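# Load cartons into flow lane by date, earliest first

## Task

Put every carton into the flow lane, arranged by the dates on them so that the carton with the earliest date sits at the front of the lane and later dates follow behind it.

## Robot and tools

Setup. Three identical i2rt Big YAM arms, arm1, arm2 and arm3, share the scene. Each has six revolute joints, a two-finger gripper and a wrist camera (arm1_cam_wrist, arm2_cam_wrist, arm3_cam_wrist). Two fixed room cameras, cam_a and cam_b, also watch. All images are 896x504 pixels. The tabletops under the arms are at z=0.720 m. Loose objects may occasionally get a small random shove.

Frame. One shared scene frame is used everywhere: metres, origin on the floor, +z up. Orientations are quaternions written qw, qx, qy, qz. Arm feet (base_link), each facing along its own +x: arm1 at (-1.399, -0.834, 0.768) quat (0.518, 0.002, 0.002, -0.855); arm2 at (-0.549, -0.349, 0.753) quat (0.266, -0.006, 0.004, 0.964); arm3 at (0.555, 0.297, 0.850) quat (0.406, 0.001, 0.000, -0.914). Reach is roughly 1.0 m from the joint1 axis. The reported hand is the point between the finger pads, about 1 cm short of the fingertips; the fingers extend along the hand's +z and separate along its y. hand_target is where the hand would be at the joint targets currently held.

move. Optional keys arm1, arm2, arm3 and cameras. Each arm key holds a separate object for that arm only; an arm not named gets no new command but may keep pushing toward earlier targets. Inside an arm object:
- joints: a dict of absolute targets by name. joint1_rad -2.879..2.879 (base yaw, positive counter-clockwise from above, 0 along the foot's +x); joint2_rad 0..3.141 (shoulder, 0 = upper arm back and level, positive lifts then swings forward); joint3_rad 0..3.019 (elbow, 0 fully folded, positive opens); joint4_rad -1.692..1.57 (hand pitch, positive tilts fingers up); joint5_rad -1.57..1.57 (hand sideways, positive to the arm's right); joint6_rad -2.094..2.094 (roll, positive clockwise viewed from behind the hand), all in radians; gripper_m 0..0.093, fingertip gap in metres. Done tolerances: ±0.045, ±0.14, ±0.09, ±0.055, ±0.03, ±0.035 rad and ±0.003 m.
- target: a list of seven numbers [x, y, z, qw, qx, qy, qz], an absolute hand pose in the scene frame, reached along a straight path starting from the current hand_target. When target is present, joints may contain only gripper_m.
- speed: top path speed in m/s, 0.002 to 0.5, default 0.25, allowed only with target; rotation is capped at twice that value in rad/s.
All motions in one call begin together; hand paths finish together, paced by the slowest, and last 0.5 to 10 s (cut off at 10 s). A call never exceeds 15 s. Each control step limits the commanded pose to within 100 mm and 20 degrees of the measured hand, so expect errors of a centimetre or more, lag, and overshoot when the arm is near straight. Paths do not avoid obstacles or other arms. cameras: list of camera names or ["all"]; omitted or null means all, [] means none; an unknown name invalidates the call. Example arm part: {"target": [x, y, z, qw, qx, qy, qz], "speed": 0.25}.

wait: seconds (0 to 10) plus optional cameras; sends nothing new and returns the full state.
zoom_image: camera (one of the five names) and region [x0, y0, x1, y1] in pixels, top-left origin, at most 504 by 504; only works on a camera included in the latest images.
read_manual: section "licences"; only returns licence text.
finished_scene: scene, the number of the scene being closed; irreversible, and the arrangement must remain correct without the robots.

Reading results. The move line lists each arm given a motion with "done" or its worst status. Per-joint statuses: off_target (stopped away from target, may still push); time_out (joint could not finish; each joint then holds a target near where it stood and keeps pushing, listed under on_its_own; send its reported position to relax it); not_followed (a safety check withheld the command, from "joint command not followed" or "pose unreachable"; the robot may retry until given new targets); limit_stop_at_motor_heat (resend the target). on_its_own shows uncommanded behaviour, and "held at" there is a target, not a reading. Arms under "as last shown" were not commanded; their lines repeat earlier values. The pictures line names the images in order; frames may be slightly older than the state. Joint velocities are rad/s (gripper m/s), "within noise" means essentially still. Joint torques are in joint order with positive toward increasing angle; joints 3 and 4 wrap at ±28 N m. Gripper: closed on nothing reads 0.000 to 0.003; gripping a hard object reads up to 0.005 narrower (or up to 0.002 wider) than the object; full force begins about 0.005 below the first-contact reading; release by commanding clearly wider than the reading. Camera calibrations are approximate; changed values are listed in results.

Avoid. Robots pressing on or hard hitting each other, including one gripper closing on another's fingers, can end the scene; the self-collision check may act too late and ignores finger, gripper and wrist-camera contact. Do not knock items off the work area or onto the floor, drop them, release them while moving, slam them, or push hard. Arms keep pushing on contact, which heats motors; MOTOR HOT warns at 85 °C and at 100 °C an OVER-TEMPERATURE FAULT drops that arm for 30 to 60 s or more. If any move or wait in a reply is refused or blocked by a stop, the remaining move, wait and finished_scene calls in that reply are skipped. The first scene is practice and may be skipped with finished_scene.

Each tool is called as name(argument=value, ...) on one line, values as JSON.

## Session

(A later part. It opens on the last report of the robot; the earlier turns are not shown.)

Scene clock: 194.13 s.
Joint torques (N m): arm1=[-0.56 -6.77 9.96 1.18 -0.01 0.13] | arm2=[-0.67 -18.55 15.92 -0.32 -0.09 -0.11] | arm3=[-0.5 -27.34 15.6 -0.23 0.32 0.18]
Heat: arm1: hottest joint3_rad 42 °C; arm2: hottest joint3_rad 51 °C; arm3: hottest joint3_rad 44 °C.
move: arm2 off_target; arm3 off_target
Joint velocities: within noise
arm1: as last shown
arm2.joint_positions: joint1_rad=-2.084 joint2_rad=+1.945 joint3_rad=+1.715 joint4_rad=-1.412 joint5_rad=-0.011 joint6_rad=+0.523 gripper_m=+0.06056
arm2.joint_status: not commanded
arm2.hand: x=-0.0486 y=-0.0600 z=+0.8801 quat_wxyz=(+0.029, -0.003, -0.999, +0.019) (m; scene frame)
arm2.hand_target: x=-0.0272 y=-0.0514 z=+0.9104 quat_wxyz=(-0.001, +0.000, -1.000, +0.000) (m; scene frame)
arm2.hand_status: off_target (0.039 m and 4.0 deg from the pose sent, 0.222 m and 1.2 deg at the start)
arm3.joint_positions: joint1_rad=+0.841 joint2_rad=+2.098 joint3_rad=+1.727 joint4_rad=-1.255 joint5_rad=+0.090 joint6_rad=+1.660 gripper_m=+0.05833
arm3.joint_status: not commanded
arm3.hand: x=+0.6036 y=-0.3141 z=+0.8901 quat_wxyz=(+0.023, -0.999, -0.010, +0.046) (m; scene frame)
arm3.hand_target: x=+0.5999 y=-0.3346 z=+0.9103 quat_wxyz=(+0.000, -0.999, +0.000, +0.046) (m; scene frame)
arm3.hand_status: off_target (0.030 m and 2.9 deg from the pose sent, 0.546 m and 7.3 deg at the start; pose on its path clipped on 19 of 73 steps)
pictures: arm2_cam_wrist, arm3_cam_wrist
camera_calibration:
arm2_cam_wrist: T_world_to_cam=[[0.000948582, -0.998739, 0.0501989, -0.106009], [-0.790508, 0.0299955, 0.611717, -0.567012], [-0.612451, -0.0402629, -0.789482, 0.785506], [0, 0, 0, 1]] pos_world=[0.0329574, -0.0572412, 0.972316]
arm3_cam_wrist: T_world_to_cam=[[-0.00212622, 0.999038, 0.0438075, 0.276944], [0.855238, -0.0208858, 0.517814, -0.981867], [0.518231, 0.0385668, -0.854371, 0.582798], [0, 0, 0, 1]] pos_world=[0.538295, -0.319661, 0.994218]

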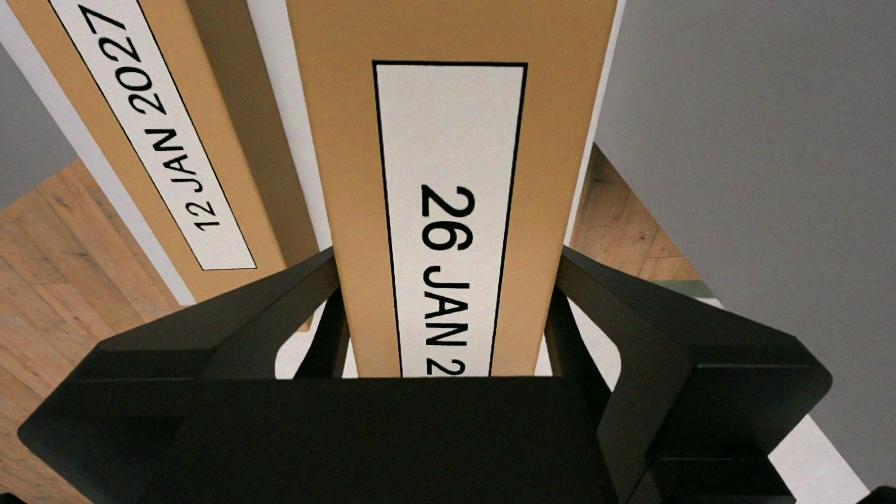

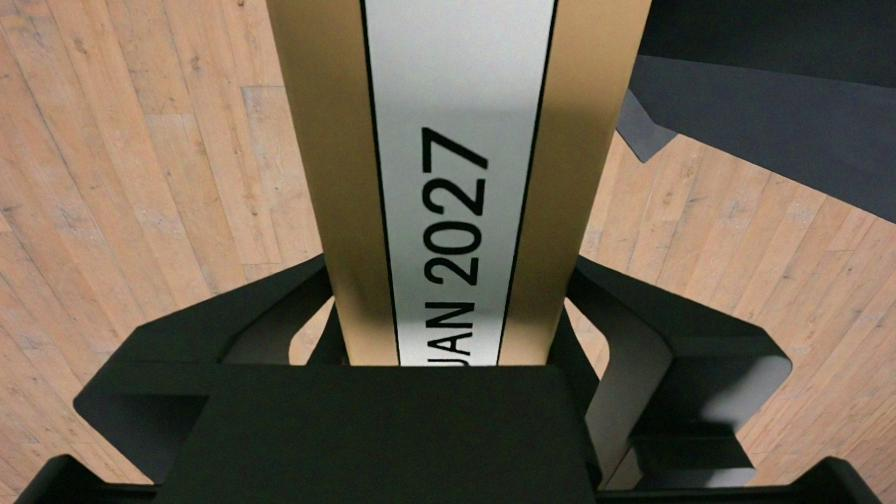

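move(arm3={"target": [0.603, -0.333, 0.752, 0, 0.9989, 0, -0.0462], "speed": 0.12}, arm2={"target": [-0.025, -0.05, 0.80, 0, 0, 1, 0], "speed": 0.15}, cameras=["arm3_cam_wrist", "cam_b"])

Scene clock: 199.73 s.
Joint torques (N m): arm1=[-0.5 -6.77 9.95 1.21 -0.01 0.14] | arm2=[-0.5 -19.43 8.79 0.55 -0.09 -0.1] | arm3=[-0.21 -24.82 9.16 1.13 0.42 0.18]
Heat: arm1: hottest joint3_rad 42 °C; arm2: hottest joint3_rad 51 °C; arm3: hottest joint3_rad 45 °C.
move: arm2 done; arm3 off_target
Joint velocities: within noise
arm1: as last shown
arm2.joint_positions: joint1_rad=-2.084 joint2_rad=+2.038 joint3_rad=+1.639 joint4_rad=-1.183 joint5_rad=-0.012 joint6_rad=+0.523 gripper_m=+0.06056
arm2.joint_status: not commanded
arm2.hand: x=-0.0267 y=-0.0487 z=+0.7987 quat_wxyz=(+0.003, -0.002, -1.000, +0.003) (m; scene frame)
arm2.hand_target: x=-0.0250 y=-0.0500 z=+0.8000 quat_wxyz=(+0.000, +0.000, -1.000, +0.000) (m; scene frame)
arm2.hand_status: done (0.003 m and 0.6 deg from the pose sent, 0.084 m and 4.0 deg at the start)
arm3.joint_positions: joint1_rad=+0.841 joint2_rad=+2.250 joint3_rad=+1.669 joint4_rad=-0.982 joint5_rad=+0.087 joint6_rad=+1.664 gripper_m=+0.05833
arm3.joint_status: not commanded
arm3.hand: x=+0.6065 y=-0.3342 z=+0.7778 quat_wxyz=(-0.008, -0.999, -0.006, +0.042) (m; scene frame)
arm3.hand_target: x=+0.6030 y=-0.3319 z=+0.7527 quat_wxyz=(+0.000, -0.999, +0.000, +0.046) (m; scene frame)
arm3.hand_status: off_target (0.026 m and 1.3 deg from the pose sent, 0.140 m and 2.9 deg at the start)
pictures: arm3_cam_wrist, cam_b
camera_calibration:
arm3_cam_wrist: T_world_to_cam=[[0.00260364, 0.999803, -0.0196894, 0.348844], [0.850338, 0.00814768, 0.526174, -0.920317], [0.526231, -0.0181126, -0.850149, 0.459067], [0, 0, 0, 1]] pos_world=[0.540097, -0.332962, 0.881391]

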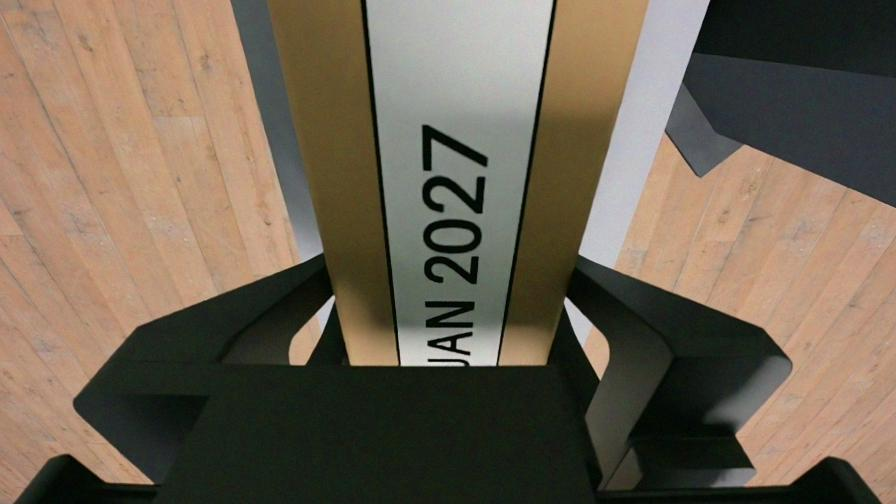

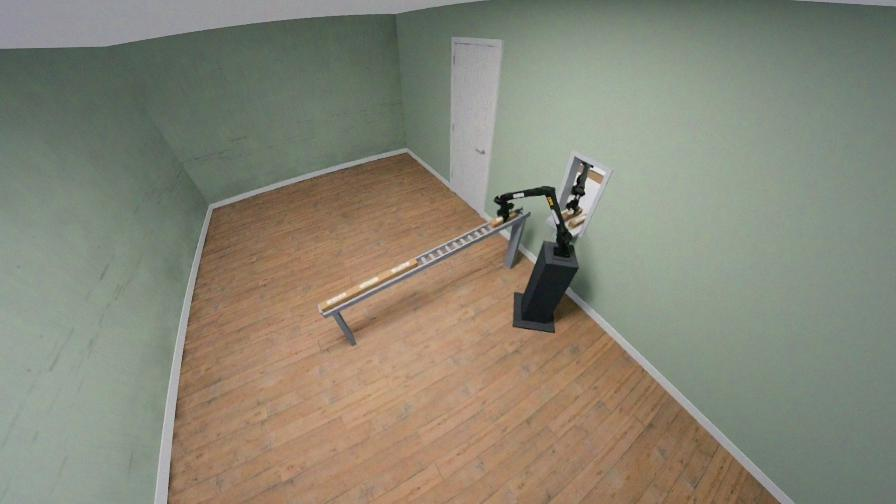

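move(arm3={"joints": {"gripper_m": 0.072}}, arm2={"target": [-0.025, -0.05, 0.765, 0, 0, 1, 0], "speed": 0.06}, cameras=["arm3_cam_wrist", "arm2_cam_wrist"])

move(arm3={"target": [0.60, -0.331, 0.90, 0, 1, 0, 0], "speed": 0.25}, arm2={"joints": {"gripper_m": 0.082}}, cameras=["arm3_cam_wrist", "arm2_cam_wrist"])

move(arm3={"target": [0.30, -0.03, 0.95, 0, 1, 0, 0], "speed": 0.5, "joints": {"gripper_m": 0.09}}, arm2={"target": [-0.025, -0.05, 0.94, 0, 0, 1, 0], "speed": 0.3}, cameras=["arm2_cam_wrist", "cam_b"])

move(arm2={"target": [-0.22, -0.12, 0.97, 0, 0, 1, 0], "speed": 0.5}, cameras=[])

move(arm3={"target": [-0.042, 0.06, 0.885, 0, 1, 0, 0], "speed": 0.4}, arm2={"joints": {"joint1_rad": -0.9}}, cameras=["arm3_cam_wrist"])

Scene clock: 208.13 s.
Joint torques (N m): arm1=[-0.5 -6.65 9.96 1.22 -0.01 0.14] | arm2=[-0.44 -17.08 7.43 1.36 -0.04 -0.09] | arm3=[-0.03 -25.11 9.59 0.84 0.28 0.13]
Heat: arm1: hottest joint3_rad 42 °C; arm2: hottest joint3_rad 51 °C; arm3: hottest joint3_rad 45 °C.
move: arm2 off_target; arm3 done
Joint velocities: within noise
arm1: as last shown
arm2.joint_positions: joint1_rad=-2.084 joint2_rad=+2.044 joint3_rad=+1.620 joint4_rad=-1.125 joint5_rad=-0.013 joint6_rad=+0.523 gripper_m=+0.06056
arm2.joint_status: not commanded
arm2.hand: x=-0.0217 y=-0.0457 z=+0.7882 quat_wxyz=(-0.011, -0.002, -1.000, -0.005) (m; scene frame)
arm2.hand_target: x=-0.0256 y=-0.0503 z=+0.7655 quat_wxyz=(+0.000, +0.000, -1.000, +0.000) (m; scene frame)
arm2.hand_status: off_target (0.024 m and 1.4 deg from the pose sent, 0.034 m and 0.6 deg at the start)
arm3.joint_positions: joint1_rad=+0.841 joint2_rad=+2.255 joint3_rad=+1.663 joint4_rad=-0.975 joint5_rad=+0.091 joint6_rad=+1.667 gripper_m=+0.07191
arm3.joint_status: all done
arm3.hand: x=+0.6057 y=-0.3326 z=+0.7731 quat_wxyz=(-0.007, -0.999, -0.005, +0.044) (m; scene frame)
arm3.hand_target: x=+0.6031 y=-0.3319 z=+0.7527 quat_wxyz=(+0.000, -0.999, +0.000, +0.046) (m; scene frame)
arm3.hand_status: not commanded
pictures: arm2_cam_wrist, arm3_cam_wrist
camera_calibration:
arm2_cam_wrist: T_world_to_cam=[[0.000908077, -0.999997, 0.00236972, -0.0495515], [-0.836587, 0.000538528, 0.547834, -0.441939], [-0.547834, -0.00247995, -0.836583, 0.770304], [0, 0, 0, 1]] pos_world=[0.0523233, -0.0474031, 0.88665]
arm3_cam_wrist: T_world_to_cam=[[0.00512394, 0.999839, -0.0172161, 0.343645], [0.852292, 0.00463846, 0.523045, -0.917233], [0.523041, -0.0173532, -0.852131, 0.459221], [0, 0, 0, 1]] pos_world=[0.539799, -0.331366, 0.876987]

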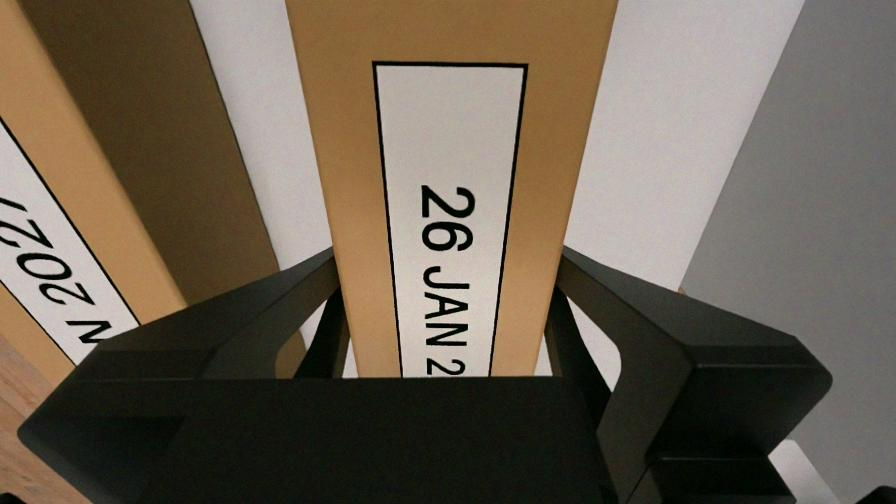

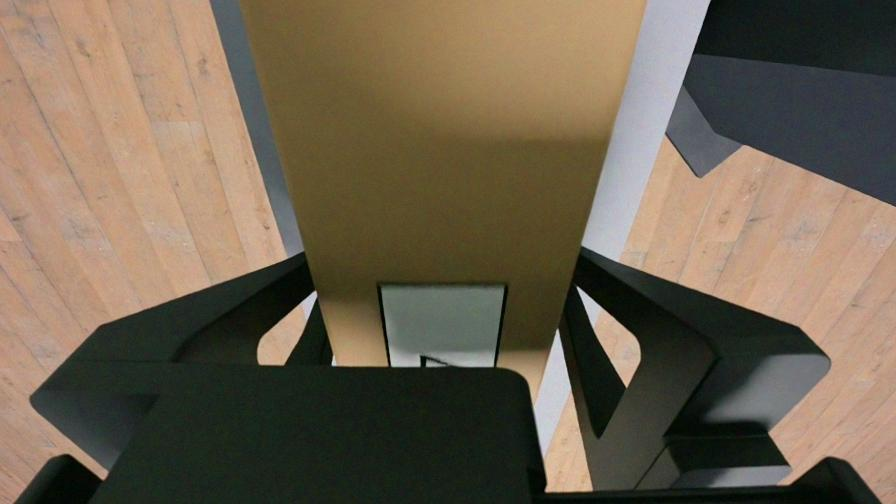

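Scene clock: 209.57 s.
Joint torques (N m): arm1=[-0.56 -6.71 9.94 1.2 -0.01 0.14] | arm2=[-0.44 -17.26 7.66 0.77 -0.04 -0.09] | arm3=[-0.5 -25.35 12.96 -0.1 0.05 -0.04]
Heat: arm1: hottest joint3_rad 42 °C; arm2: hottest joint3_rad 51 °C; arm3: hottest joint3_rad 45 °C.
move: arm2 done; arm3 done
Joint velocities: within noise
arm1.joint_positions: joint1_rad=+0.216 joint2_rad=+1.009 joint3_rad=+1.197 joint4_rad=-1.201 joint5_rad=+0.001 joint6_rad=-0.508 gripper_m=+0.08999
arm1.joint_status: not commanded
arm1.hand: x=-1.5003 y=-1.2051 z=+1.1153 quat_wxyz=(-0.106, -0.593, -0.758, +0.251) (m; scene frame)
arm1.hand_target: x=-1.5068 y=-1.2061 z=+1.1175 quat_wxyz=(-0.107, -0.601, -0.750, +0.255) (m; scene frame)
arm1.hand_status: not commanded
arm2.joint_positions: joint1_rad=-2.084 joint2_rad=+2.046 joint3_rad=+1.617 joint4_rad=-1.112 joint5_rad=-0.013 joint6_rad=+0.522 gripper_m=+0.08195
arm2.joint_status: all done
arm2.hand: x=-0.0201 y=-0.0448 z=+0.7859 quat_wxyz=(-0.014, -0.002, -1.000, -0.007) (m; scene frame)
arm2.hand_target: x=-0.0256 y=-0.0503 z=+0.7656 quat_wxyz=(+0.000, +0.000, -1.000, +0.000) (m; scene frame)
arm2.hand_status: not commanded
arm3.joint_positions: joint1_rad=+0.816 joint2_rad=+2.070 joint3_rad=+1.722 joint4_rad=-1.216 joint5_rad=+0.005 joint6_rad=+1.653 gripper_m=+0.07195
arm3.joint_status: not commanded
arm3.hand: x=+0.6041 y=-0.3237 z=+0.9040 quat_wxyz=(-0.003, -1.000, +0.000, +0.001) (m; scene frame)
arm3.hand_target: x=+0.5999 y=-0.3308 z=+0.9001 quat_wxyz=(+0.000, -1.000, +0.000, +0.000) (m; scene frame)
arm3.hand_status: done (0.009 m and 0.4 deg from the pose sent, 0.127 m and 5.1 deg at the start)
pictures: arm2_cam_wrist, arm3_cam_wrist
camera_calibration:
arm2_cam_wrist: T_world_to_cam=[[0.00137284, -0.999998, -0.00156471, -0.0455884], [-0.840362, -0.00200179, 0.542022, -0.434968], [-0.542024, 0.000570812, -0.840363, 0.772469], [0, 0, 0, 1]] pos_world=[0.0532295, -0.0468999, 0.884845]
arm3_cam_wrist: T_world_to_cam=[[0.0165391, 0.999829, -0.00830036, 0.322086], [0.804352, -0.00837348, 0.594094, -1.02383], [0.593923, -0.0165022, -0.804353, 0.486097], [0, 0, 0, 1]] pos_world=[0.529492, -0.322583, 1.00192]

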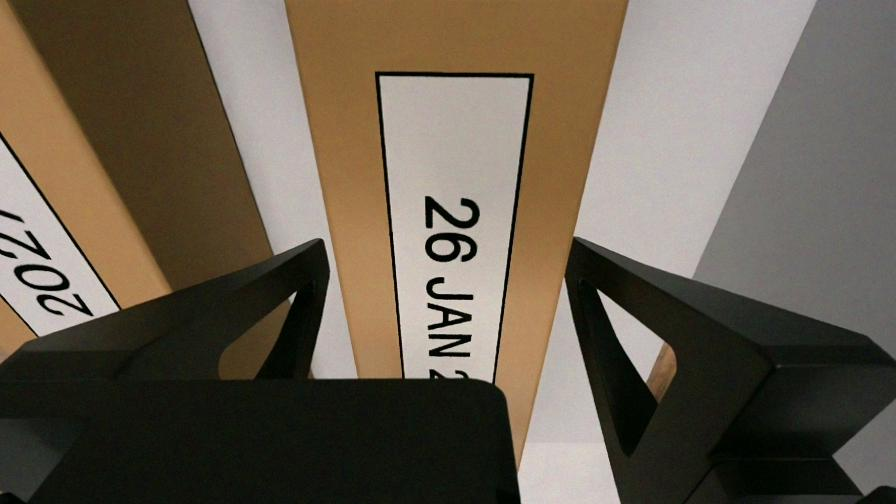

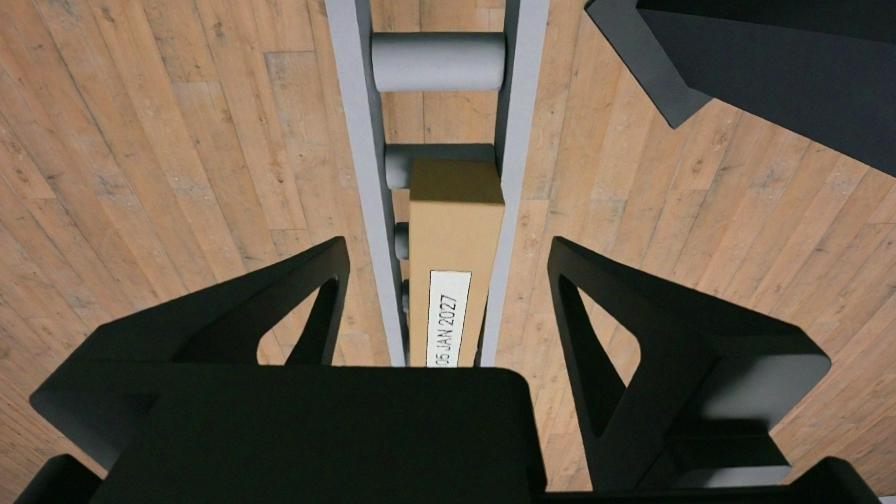

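Scene clock: 211.70 s.
Joint torques (N m): arm1=[-0.56 -6.71 9.96 1.2 -0.01 0.14] | arm2=[-0.73 -17.08 14.54 -0.17 0.05 -0.11] | arm3=[0.03 -15.97 10.21 0.02 0.01 -0.04]
Heat: arm1: hottest joint3_rad 42 °C; arm2: hottest joint3_rad 51 °C; arm3: hottest joint3_rad 45 °C.
move: arm2 off_target; arm3 done
Joint velocities: within noise
arm1: as last shown
arm2.joint_positions: joint1_rad=-2.084 joint2_rad=+1.921 joint3_rad=+1.807 joint4_rad=-1.491 joint5_rad=-0.015 joint6_rad=+0.522 gripper_m=+0.08196
arm2.joint_status: not commanded
arm2.hand: x=-0.0417 y=-0.0545 z=+0.9280 quat_wxyz=(+0.014, -0.002, -1.000, +0.008) (m; scene frame)
arm2.hand_target: x=-0.0259 y=-0.0504 z=+0.9401 quat_wxyz=(-0.001, +0.000, -1.000, +0.000) (m; scene frame)
arm2.hand_status: off_target (0.021 m and 1.8 deg from the pose sent, 0.154 m and 1.8 deg at the start)
arm3.joint_positions: joint1_rad=+0.078 joint2_rad=+1.517 joint3_rad=+1.067 joint4_rad=-1.111 joint5_rad=+0.004 joint6_rad=+0.921 gripper_m=+0.08991
arm3.joint_status: all done
arm3.hand: x=+0.2999 y=-0.0310 z=+0.9496 quat_wxyz=(-0.002, -1.000, +0.003, +0.003) (m; scene frame)
arm3.hand_target: x=+0.3000 y=-0.0301 z=+0.9500 quat_wxyz=(+0.000, -1.000, +0.000, +0.000) (m; scene frame)
arm3.hand_status: done (0.001 m and 0.6 deg from the pose sent, 0.425 m and 0.3 deg at the start; pose on its path clipped on 19 of 64 steps)
pictures: arm2_cam_wrist, cam_b
camera_calibration:
arm2_cam_wrist: T_world_to_cam=[[0.00157017, -0.999596, 0.0283783, -0.0826861], [-0.808872, 0.0154164, 0.587782, -0.570436], [-0.587982, -0.0238773, -0.808521, 0.847411], [0, 0, 0, 1]] pos_world=[0.0369827, -0.0536247, 1.02279]

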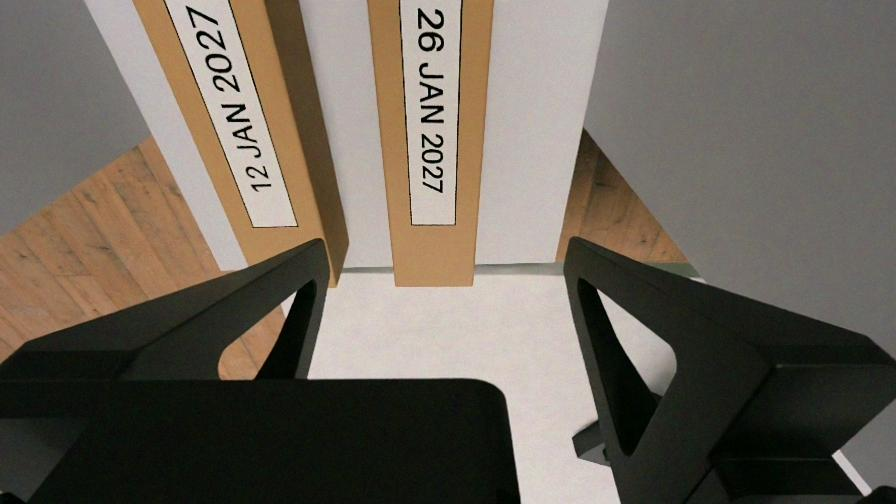

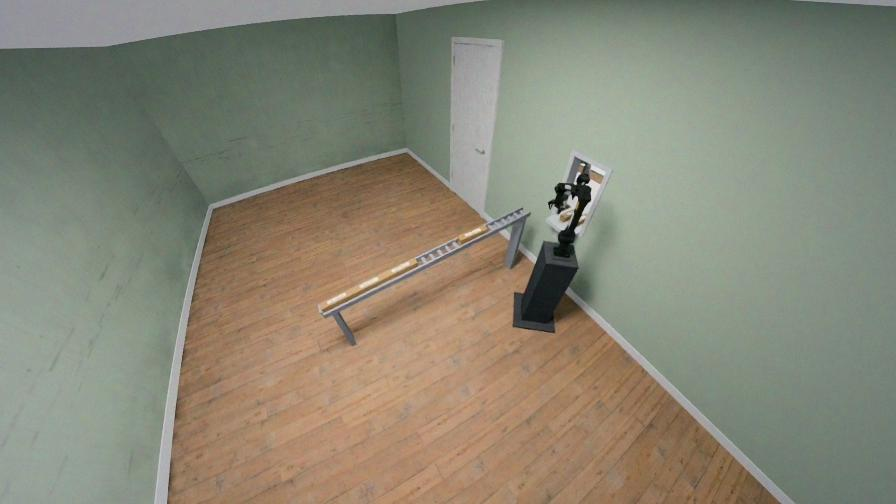

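Scene clock: 213.13 s.
Joint torques (N m): arm1=[-0.56 -6.71 9.94 1.18 -0.01 0.14] | arm2=[0.38 -9 8.5 0.81 0.08 0.08] | arm3=[-0.15 -16.03 10.25 0.02 0.01 -0.03]
Heat: arm1: hottest joint3_rad 42 °C; arm2: hottest joint3_rad 51 °C; arm3: hottest joint3_rad 45 °C.
move: arm2 off_target
Joint velocities: within noise
arm1, arm3: as last shown
arm2.joint_positions: joint1_rad=-2.015 joint2_rad=+1.386 joint3_rad=+1.275 joint4_rad=-1.445 joint5_rad=-0.016 joint6_rad=+0.584 gripper_m=+0.08196
arm2.joint_status: not commanded
arm2.hand: x=-0.2171 y=-0.1217 z=+0.9809 quat_wxyz=(-0.007, +0.002, -1.000, -0.005) (m; scene frame)
arm2.hand_target: x=-0.2201 y=-0.1202 z=+0.9702 quat_wxyz=(+0.000, +0.000, -1.000, +0.000) (m; scene frame)
arm2.hand_status: off_target (0.011 m and 1.0 deg from the pose sent, 0.194 m and 1.8 deg at the start)
pictures: none
No camera images: "cameras" was empty.

Scene clock: 215.13 s.
Joint torques (N m): arm1=[-0.56 -6.71 9.98 1.21 -0.01 0.14] | arm2=[0.32 -9.17 8.5 0.53 0.05 0.08] | arm3=[0.5 -25.17 14.11 -0.05 -0.01 -0.04]
Heat: arm1: hottest joint3_rad 42 °C; arm2: hottest joint3_rad 51 °C; arm3: hottest joint3_rad 45 °C.
move: arm2 done; arm3 off_target
Joint velocities: within noise
arm1: as last shown
arm2.joint_positions: joint1_rad=-0.905 joint2_rad=+1.387 joint3_rad=+1.275 joint4_rad=-1.438 joint5_rad=-0.015 joint6_rad=+0.585 gripper_m=+0.08196
arm2.joint_status: all done
arm2.hand: x=-0.6037 y=+0.0542 z=+0.9747 quat_wxyz=(+0.002, +0.528, -0.849, -0.005) (m; scene frame)
arm2.hand_target: x=-0.6053 y=+0.0503 z=+0.9645 quat_wxyz=(+0.006, +0.526, -0.851, +0.005) (m; scene frame)
arm2.hand_status: not commanded
arm3.joint_positions: joint1_rad=-0.462 joint2_rad=+2.105 joint3_rad=+1.743 joint4_rad=-1.207 joint5_rad=+0.003 joint6_rad=+0.389 gripper_m=+0.08991
arm3.joint_status: not commanded
arm3.hand: x=-0.0332 y=+0.0678 z=+0.8896 quat_wxyz=(+0.001, -1.000, +0.007, +0.001) (m; scene frame)
arm3.hand_target: x=-0.0415 y=+0.0602 z=+0.8849 quat_wxyz=(+0.000, -1.000, +0.000, +0.000) (m; scene frame)
arm3.hand_status: off_target (0.013 m and 0.8 deg from the pose sent, 0.360 m and 0.6 deg at the start)
pictures: arm3_cam_wrist
camera_calibration:
arm3_cam_wrist: T_world_to_cam=[[0.0302652, 0.999542, -0.00047879, -0.0654281], [0.803716, -0.024051, 0.594527, -0.498747], [0.594243, -0.0183783, -0.804075, 0.859296], [0, 0, 0, 1]] pos_world=[-0.1078, 0.0691952, 0.987426]

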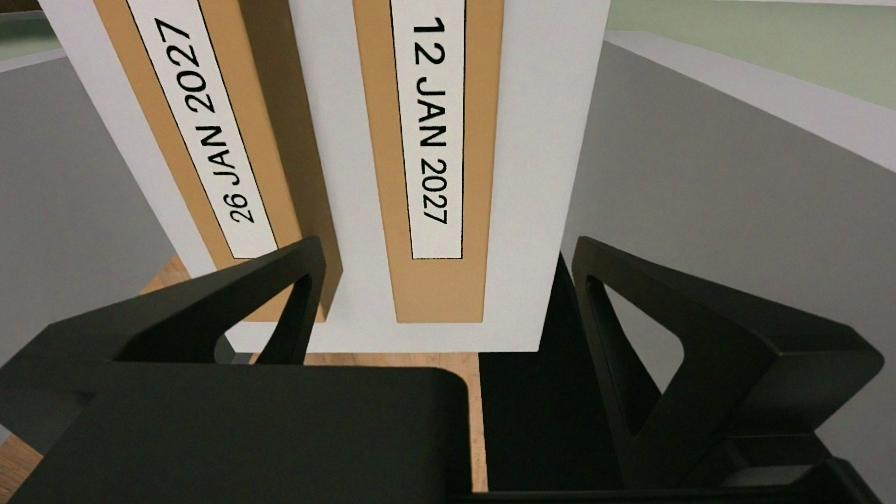

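move(arm3={"target": [-0.05, 0.06, 0.775, 0, 1, 0, 0], "speed": 0.2}, cameras=["arm3_cam_wrist"])

move(arm3={"joints": {"gripper_m": 0.05}}, cameras=["arm3_cam_wrist"])

move(arm3={"target": [-0.042, 0.06, 0.96, 0, 1, 0, 0], "speed": 0.28}, cameras=["arm3_cam_wrist"])

move(arm3={"target": [0.60, -0.336, 0.91, 0, 0.9989, 0, -0.0462], "speed": 0.45}, cameras=["arm3_cam_wrist", "cam_b"])

move(arm3={"target": [0.603, -0.333, 0.752, 0, 0.9989, 0, -0.0462], "speed": 0.12}, cameras=["arm3_cam_wrist"])

Scene clock: 220.63 s.
Joint torques (N m): arm1=[-0.56 -6.71 9.96 1.21 -0.01 0.13] | arm2=[0.38 -9.23 8.5 0.51 0.04 0.08] | arm3=[0.15 -27.16 11.02 0.66 -0.01 -0.03]
Heat: arm1: hottest joint3_rad 42 °C; arm2: hottest joint3_rad 51 °C; arm3: hottest joint3_rad 45 °C.
move: arm3 done
Joint velocities: within noise
arm1, arm2: as last shown
arm3.joint_positions: joint1_rad=-0.462 joint2_rad=+2.271 joint3_rad=+1.726 joint4_rad=-1.032 joint5_rad=+0.003 joint6_rad=+0.384 gripper_m=+0.08991
arm3.joint_status: not commanded
arm3.hand: x=-0.0440 y=+0.0635 z=+0.7814 quat_wxyz=(+0.003, -1.000, +0.005, -0.003) (m; scene frame)
arm3.hand_target: x=-0.0497 y=+0.0601 z=+0.7750 quat_wxyz=(+0.000, -1.000, +0.000, +0.000) (m; scene frame)
arm3.hand_status: done (0.009 m and 0.7 deg from the pose sent, 0.116 m and 0.9 deg at the start)
pictures: arm3_cam_wrist
camera_calibration:
arm3_cam_wrist: T_world_to_cam=[[0.0252408, 0.999677, 0.00289695, -0.0637128], [0.79896, -0.0219145, 0.600985, -0.431243], [0.600854, -0.0128548, -0.799255, 0.774828], [0, 0, 0, 1]] pos_world=[-0.119405, 0.064202, 0.87864]

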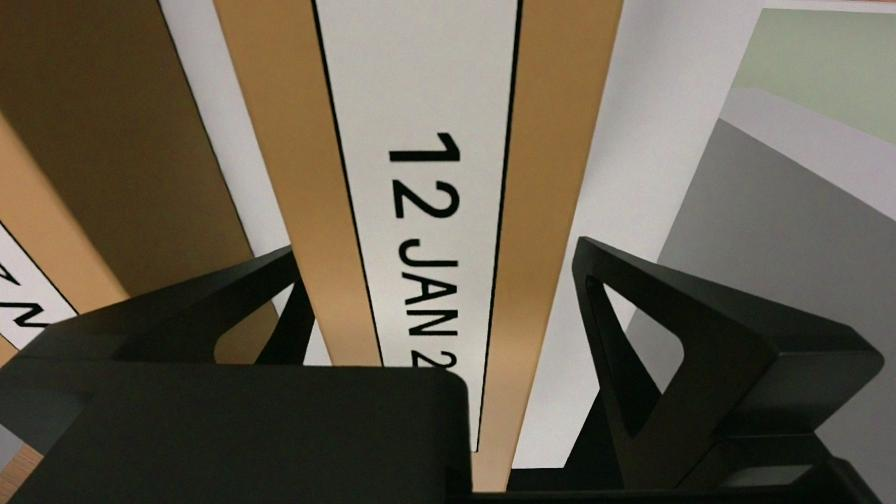

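Scene clock: 221.23 s.
Joint torques (N m): arm1=[-0.56 -6.77 9.96 1.18 -0.01 0.14] | arm2=[0.32 -9.23 8.49 0.51 0.04 0.08] | arm3=[0.03 -27.28 11.02 0.7 0.1 -0.04]
Heat: arm1: hottest joint3_rad 42 °C; arm2: hottest joint3_rad 51 °C; arm3: hottest joint3_rad 45 °C.
move: arm3 off_target
Joint velocities: within noise
arm1, arm2: as last shown
arm3.joint_positions: joint1_rad=-0.462 joint2_rad=+2.271 joint3_rad=+1.726 joint4_rad=-1.031 joint5_rad=+0.000 joint6_rad=+0.383 gripper_m=+0.05820
arm3.joint_status: gripper_m off_target (ended at +0.05823, target +0.05000)
arm3.hand: x=-0.0441 y=+0.0629 z=+0.7814 quat_wxyz=(+0.001, -1.000, +0.004, -0.003) (m; scene frame)
arm3.hand_target: x=-0.0498 y=+0.0602 z=+0.7750 quat_wxyz=(+0.000, -1.000, +0.000, +0.000) (m; scene frame)
arm3.hand_status: not commanded
pictures: arm3_cam_wrist
camera_calibration:
arm3_cam_wrist: T_world_to_cam=[[0.0245289, 0.999699, -0.000354732, -0.0605416], [0.79898, -0.0193907, 0.601045, -0.431321], [0.600857, -0.0150264, -0.799215, 0.774905], [0, 0, 0, 1]] pos_world=[-0.119505, 0.0638038, 0.878538]

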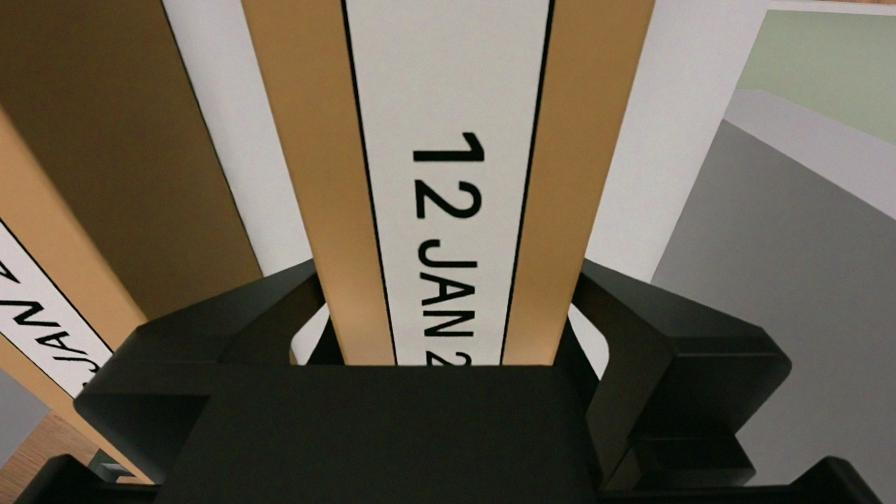

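Scene clock: 222.87 s.
Joint torques (N m): arm1=[-0.56 -6.71 9.98 1.2 -0.01 0.14] | arm2=[0.32 -9.23 8.5 0.5 0.05 0.08] | arm3=[0.21 -28.04 15.57 -0.05 0.11 0.01]
Heat: arm1: hottest joint3_rad 42 °C; arm2: hottest joint3_rad 51 °C; arm3: hottest joint3_rad 45 °C.
move: arm3 off_target
Joint velocities: within noise
arm1, arm2: as last shown
arm3.joint_positions: joint1_rad=-0.462 joint2_rad=+2.077 joint3_rad=+1.835 joint4_rad=-1.370 joint5_rad=+0.000 joint6_rad=+0.383 gripper_m=+0.05820
arm3.joint_status: not commanded
arm3.hand: x=-0.0280 y=+0.0693 z=+0.9406 quat_wxyz=(+0.008, -1.000, +0.004, -0.020) (m; scene frame)
arm3.hand_target: x=-0.0410 y=+0.0605 z=+0.9601 quat_wxyz=(+0.000, -1.000, +0.000, +0.000) (m; scene frame)
arm3.hand_status: off_target (0.026 m and 2.5 deg from the pose sent, 0.179 m and 0.6 deg at the start; pose on its path clipped on 8 of 49 steps)
pictures: arm3_cam_wrist
camera_calibration:
arm3_cam_wrist: T_world_to_cam=[[0.0238808, 0.999623, 0.0135708, -0.0804773], [0.778441, -0.0271107, 0.627133, -0.564342], [0.627264, -0.00441236, -0.778794, 0.873384], [0, 0, 0, 1]] pos_world=[-0.106614, 0.0690009, 1.0352]

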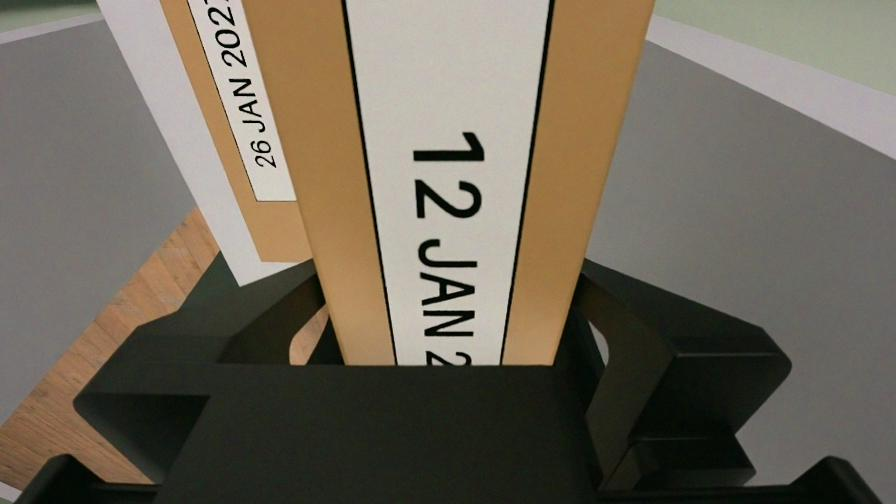

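Scene clock: 225.73 s.
Joint torques (N m): arm1=[-0.5 -6.71 9.96 1.21 -0.01 0.13] | arm2=[0.32 -9.23 8.49 0.53 0.05 0.08] | arm3=[-0.32 -26.81 15.34 -0.18 0.31 0.16]
Heat: arm1: hottest joint3_rad 42 °C; arm2: hottest joint3_rad 50 °C; arm3: hottest joint3_rad 45 °C.
move: arm3 off_target
Joint velocities: within noise
arm1, arm2: as last shown
arm3.joint_positions: joint1_rad=+0.839 joint2_rad=+2.093 joint3_rad=+1.732 joint4_rad=-1.256 joint5_rad=+0.090 joint6_rad=+1.660 gripper_m=+0.05820
arm3.joint_status: not commanded
arm3.hand: x=+0.6031 y=-0.3162 z=+0.8952 quat_wxyz=(+0.019, -0.999, -0.009, +0.046) (m; scene frame)
arm3.hand_target: x=+0.5998 y=-0.3349 z=+0.9103 quat_wxyz=(-0.001, -0.999, +0.000, +0.046) (m; scene frame)
arm3.hand_status: off_target (0.025 m and 2.4 deg from the pose sent, 0.748 m and 7.7 deg at the start; pose on its path clipped on 11 of 86 steps)
pictures: arm3_cam_wrist, cam_b
camera_calibration:
arm3_cam_wrist: T_world_to_cam=[[-0.000951631, 0.999411, 0.0342975, 0.286811], [0.854699, -0.0169917, 0.518845, -0.983507], [0.519122, 0.0298078, -0.85418, 0.584025], [0, 0, 0, 1]] pos_world=[0.537695, -0.320762, 0.999313]

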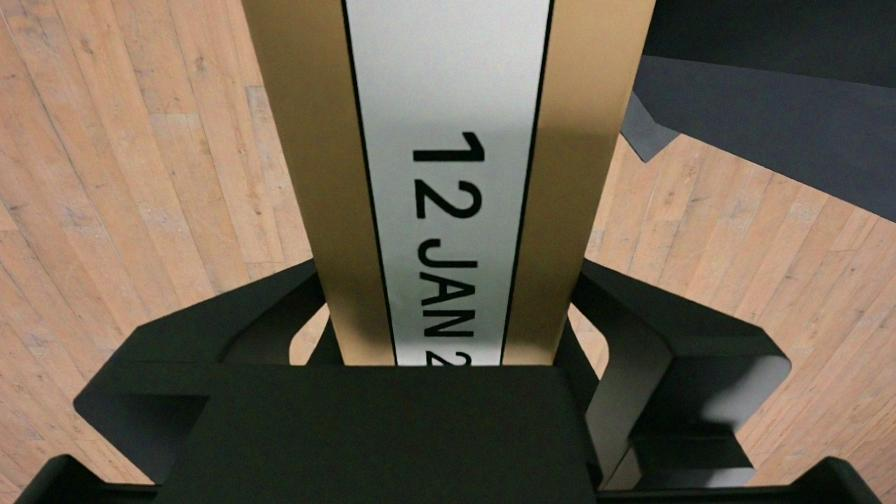

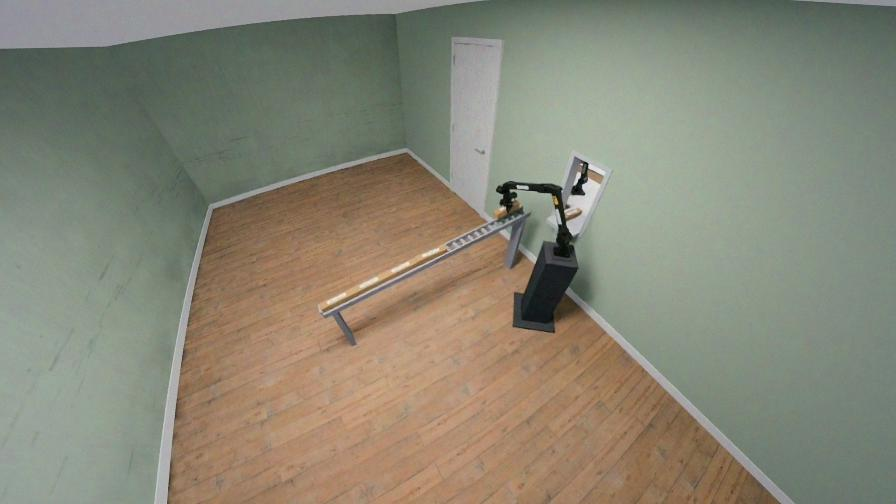

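Scene clock: 227.70 s.
Joint torques (N m): arm1=[-0.56 -6.71 9.96 1.18 -0.01 0.14] | arm2=[0.32 -9.23 8.49 0.5 0.05 0.08] | arm3=[-0.03 -25.29 9.25 0.91 0.43 0.16]
Heat: arm1: hottest joint3_rad 42 °C; arm2: hottest joint3_rad 50 °C; arm3: hottest joint3_rad 45 °C.
move: arm3 off_target
Joint velocities: within noise
arm1.joint_positions: joint1_rad=+0.216 joint2_rad=+1.009 joint3_rad=+1.197 joint4_rad=-1.201 joint5_rad=+0.001 joint6_rad=-0.508 gripper_m=+0.08999
arm1.joint_status: not commanded
arm1.hand: x=-1.5003 y=-1.2051 z=+1.1153 quat_wxyz=(-0.106, -0.593, -0.758, +0.251) (m; scene frame)
arm1.hand_target: x=-1.5068 y=-1.2061 z=+1.1175 quat_wxyz=(-0.107, -0.601, -0.750, +0.255) (m; scene frame)
arm1.hand_status: not commanded
arm2: as last shown
arm3.joint_positions: joint1_rad=+0.839 joint2_rad=+2.256 joint3_rad=+1.669 joint4_rad=-0.976 joint5_rad=+0.087 joint6_rad=+1.664 gripper_m=+0.05820
arm3.joint_status: not commanded
arm3.hand: x=+0.6059 y=-0.3343 z=+0.7740 quat_wxyz=(-0.008, -0.999, -0.006, +0.042) (m; scene frame)
arm3.hand_target: x=+0.6029 y=-0.3323 z=+0.7526 quat_wxyz=(+0.000, -0.999, +0.000, +0.046) (m; scene frame)
arm3.hand_status: off_target (0.022 m and 1.2 deg from the pose sent, 0.144 m and 2.4 deg at the start)
pictures: arm3_cam_wrist
camera_calibration:
arm3_cam_wrist: T_world_to_cam=[[0.00371228, 0.999817, -0.0187929, 0.347492], [0.850006, 0.00674458, 0.52673, -0.918584], [0.52676, -0.0179295, -0.849825, 0.455642], [0, 0, 0, 1]] pos_world=[0.539498, -0.333063, 0.877593]

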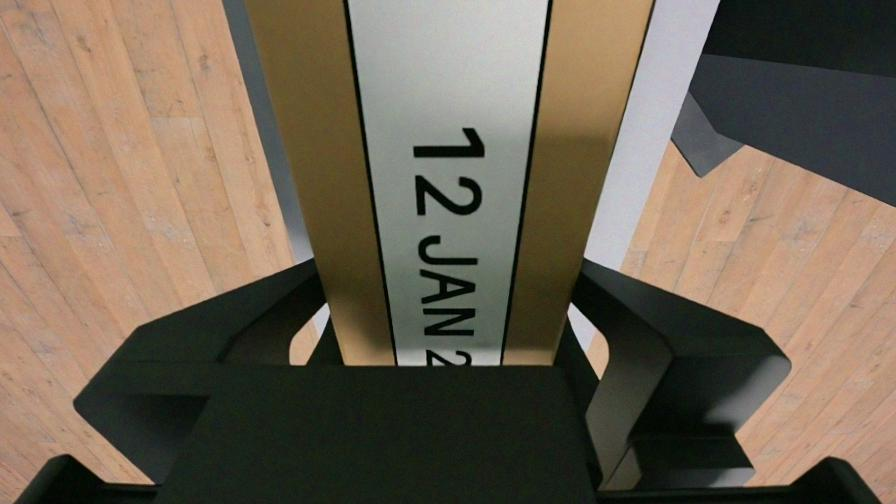

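move(arm3={"joints": {"gripper_m": 0.072}}, cameras=["arm3_cam_wrist"])

move(arm3={"target": [0.60, -0.331, 0.90, 0, 1, 0, 0], "speed": 0.25}, cameras=["arm3_cam_wrist"])

move(arm3={"target": [0.30, -0.03, 0.95, 0, 1, 0, 0], "speed": 0.5, "joints": {"gripper_m": 0.09}}, cameras=["cam_b"])

move(arm3={"target": [-0.042, -0.05, 0.885, 0, 1, 0, 0], "speed": 0.4}, cameras=["arm3_cam_wrist"])

Scene clock: 233.73 s.
Joint torques (N m): arm1=[-0.56 -6.71 9.95 1.21 -0.01 0.13] | arm2=[0.26 -9.23 8.49 0.51 0.05 0.08] | arm3=[-0.09 -25.29 9.69 0.77 0.29 0.14]
Heat: arm1: hottest joint3_rad 42 °C; arm2: hottest joint3_rad 50 °C; arm3: hottest joint3_rad 45 °C.
move: arm3 done
Joint velocities: within noise
arm1, arm2: as last shown
arm3.joint_positions: joint1_rad=+0.839 joint2_rad=+2.257 joint3_rad=+1.663 joint4_rad=-0.972 joint5_rad=+0.091 joint6_rad=+1.667 gripper_m=+0.07186
arm3.joint_status: all done
arm3.hand: x=+0.6050 y=-0.3325 z=+0.7713 quat_wxyz=(-0.006, -0.999, -0.004, +0.044) (m; scene frame)
arm3.hand_target: x=+0.6029 y=-0.3322 z=+0.7525 quat_wxyz=(+0.000, -0.999, +0.000, +0.046) (m; scene frame)
arm3.hand_status: not commanded
pictures: arm3_cam_wrist
camera_calibration:
arm3_cam_wrist: T_world_to_cam=[[0.00632416, 0.999844, -0.0164984, 0.342246], [0.852336, 0.00323861, 0.522984, -0.91613], [0.522956, -0.0173697, -0.852183, 0.45814], [0, 0, 0, 1]] pos_world=[0.5391, -0.331268, 0.875187]

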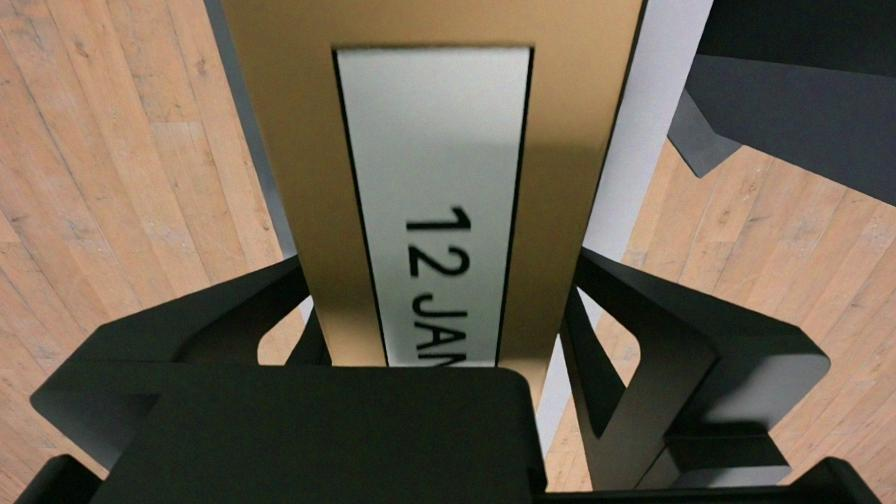

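Scene clock: 235.17 s.
Joint torques (N m): arm1=[-0.56 -6.65 9.96 1.2 -0.01 0.14] | arm2=[0.32 -9.23 8.49 0.5 0.05 0.08] | arm3=[-0.56 -25.23 12.93 -0.09 0.02 -0.03]
Heat: arm1: hottest joint3_rad 42 °C; arm2: hottest joint3_rad 50 °C; arm3: hottest joint3_rad 45 °C.
move: arm3 done
Joint velocities: within noise
arm1, arm2: as last shown
arm3.joint_positions: joint1_rad=+0.817 joint2_rad=+2.071 joint3_rad=+1.721 joint4_rad=-1.216 joint5_rad=+0.005 joint6_rad=+1.653 gripper_m=+0.07195
arm3.joint_status: not commanded
arm3.hand: x=+0.6045 y=-0.3235 z=+0.9037 quat_wxyz=(-0.002, -1.000, +0.000, +0.001) (m; scene frame)
arm3.hand_target: x=+0.6000 y=-0.3307 z=+0.8999 quat_wxyz=(+0.000, -1.000, +0.000, +0.000) (m; scene frame)
arm3.hand_status: done (0.009 m and 0.3 deg from the pose sent, 0.129 m and 5.1 deg at the start)
pictures: arm3_cam_wrist
camera_calibration:
arm3_cam_wrist: T_world_to_cam=[[0.0157332, 0.999848, -0.00752554, 0.321631], [0.804394, -0.00818649, 0.594039, -1.02391], [0.593887, -0.0153996, -0.804401, 0.485903], [0, 0, 0, 1]] pos_world=[0.529992, -0.322481, 1.00152]

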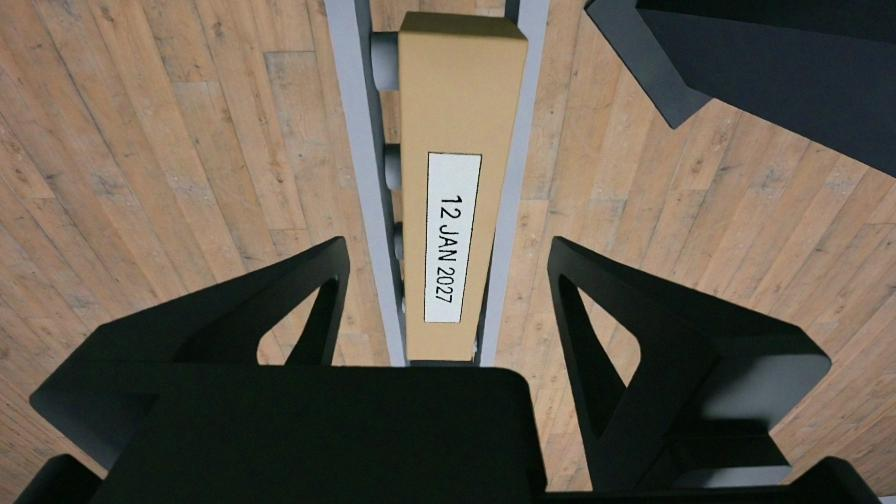

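Scene clock: 237.30 s.
Joint torques (N m): arm1=[-0.5 -6.71 9.98 1.2 -0.01 0.14] | arm2=[0.32 -9.23 8.49 0.5 0.05 0.08] | arm3=[-0.03 -16.21 10.21 0.05 0.01 -0.02]
Heat: arm1: hottest joint3_rad 43 °C; arm2: hottest joint3_rad 50 °C; arm3: hottest joint3_rad 45 °C.
move: arm3 done
Joint velocities: within noise
arm1: as last shown
arm2.joint_positions: joint1_rad=-0.905 joint2_rad=+1.387 joint3_rad=+1.275 joint4_rad=-1.438 joint5_rad=-0.015 joint6_rad=+0.585 gripper_m=+0.08196
arm2.joint_status: not commanded
arm2.hand: x=-0.6037 y=+0.0542 z=+0.9747 quat_wxyz=(+0.002, +0.528, -0.849, -0.005) (m; scene frame)
arm2.hand_target: x=-0.6053 y=+0.0503 z=+0.9645 quat_wxyz=(+0.006, +0.526, -0.851, +0.005) (m; scene frame)
arm2.hand_status: not commanded
arm3.joint_positions: joint1_rad=+0.078 joint2_rad=+1.517 joint3_rad=+1.066 joint4_rad=-1.111 joint5_rad=+0.004 joint6_rad=+0.921 gripper_m=+0.08991
arm3.joint_status: all done
arm3.hand: x=+0.3000 y=-0.0310 z=+0.9495 quat_wxyz=(-0.002, -1.000, +0.003, +0.003) (m; scene frame)
arm3.hand_target: x=+0.3000 y=-0.0300 z=+0.9500 quat_wxyz=(+0.000, -1.000, +0.000, +0.000) (m; scene frame)
arm3.hand_status: done (0.001 m and 0.6 deg from the pose sent, 0.425 m and 0.3 deg at the start; pose on its path clipped on 18 of 64 steps)
pictures: cam_b

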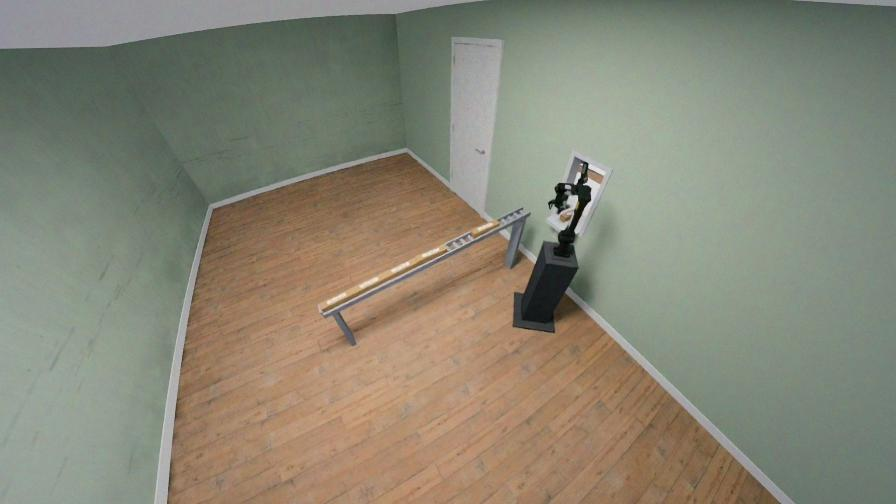

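Scene clock: 239.33 s.
Joint torques (N m): arm1=[-0.62 -6.65 9.96 1.21 -0.01 0.14] | arm2=[0.32 -9.23 8.49 0.51 0.05 0.08] | arm3=[0.62 -27.05 14.57 -0.03 0 -0.04]
Heat: arm1: hottest joint3_rad 43 °C; arm2: hottest joint3_rad 50 °C; arm3: hottest joint3_rad 45 °C.
move: arm3 off_target
Joint velocities: within noise
arm1, arm2: as last shown
arm3.joint_positions: joint1_rad=-0.310 joint2_rad=+2.238 joint3_rad=+1.985 joint4_rad=-1.311 joint5_rad=+0.003 joint6_rad=+0.537 gripper_m=+0.08991
arm3.joint_status: not commanded
arm3.hand: x=-0.0348 y=-0.0435 z=+0.8931 quat_wxyz=(+0.000, -1.000, +0.006, +0.002) (m; scene frame)
arm3.hand_target: x=-0.0415 y=-0.0497 z=+0.8850 quat_wxyz=(+0.000, -1.000, +0.000, +0.000) (m; scene frame)
arm3.hand_status: off_target (0.013 m and 0.7 deg from the pose sent, 0.349 m and 0.6 deg at the start)
pictures: arm3_cam_wrist
camera_calibration:
arm3_cam_wrist: T_world_to_cam=[[0.0271764, 0.999627, -0.0027903, 0.0478145], [0.805713, -0.0202522, 0.59196, -0.499652], [0.591683, -0.0183355, -0.805963, 0.862587], [0, 0, 0, 1]] pos_world=[-0.109101, -0.0420997, 0.99112]

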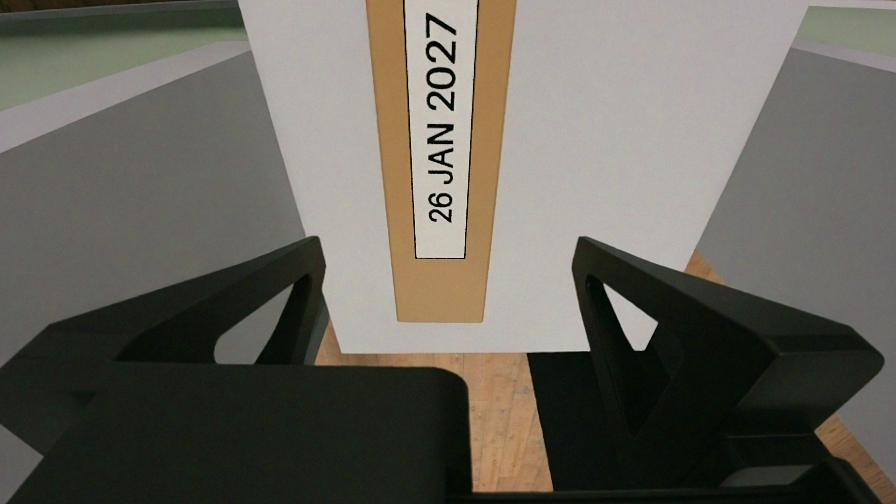

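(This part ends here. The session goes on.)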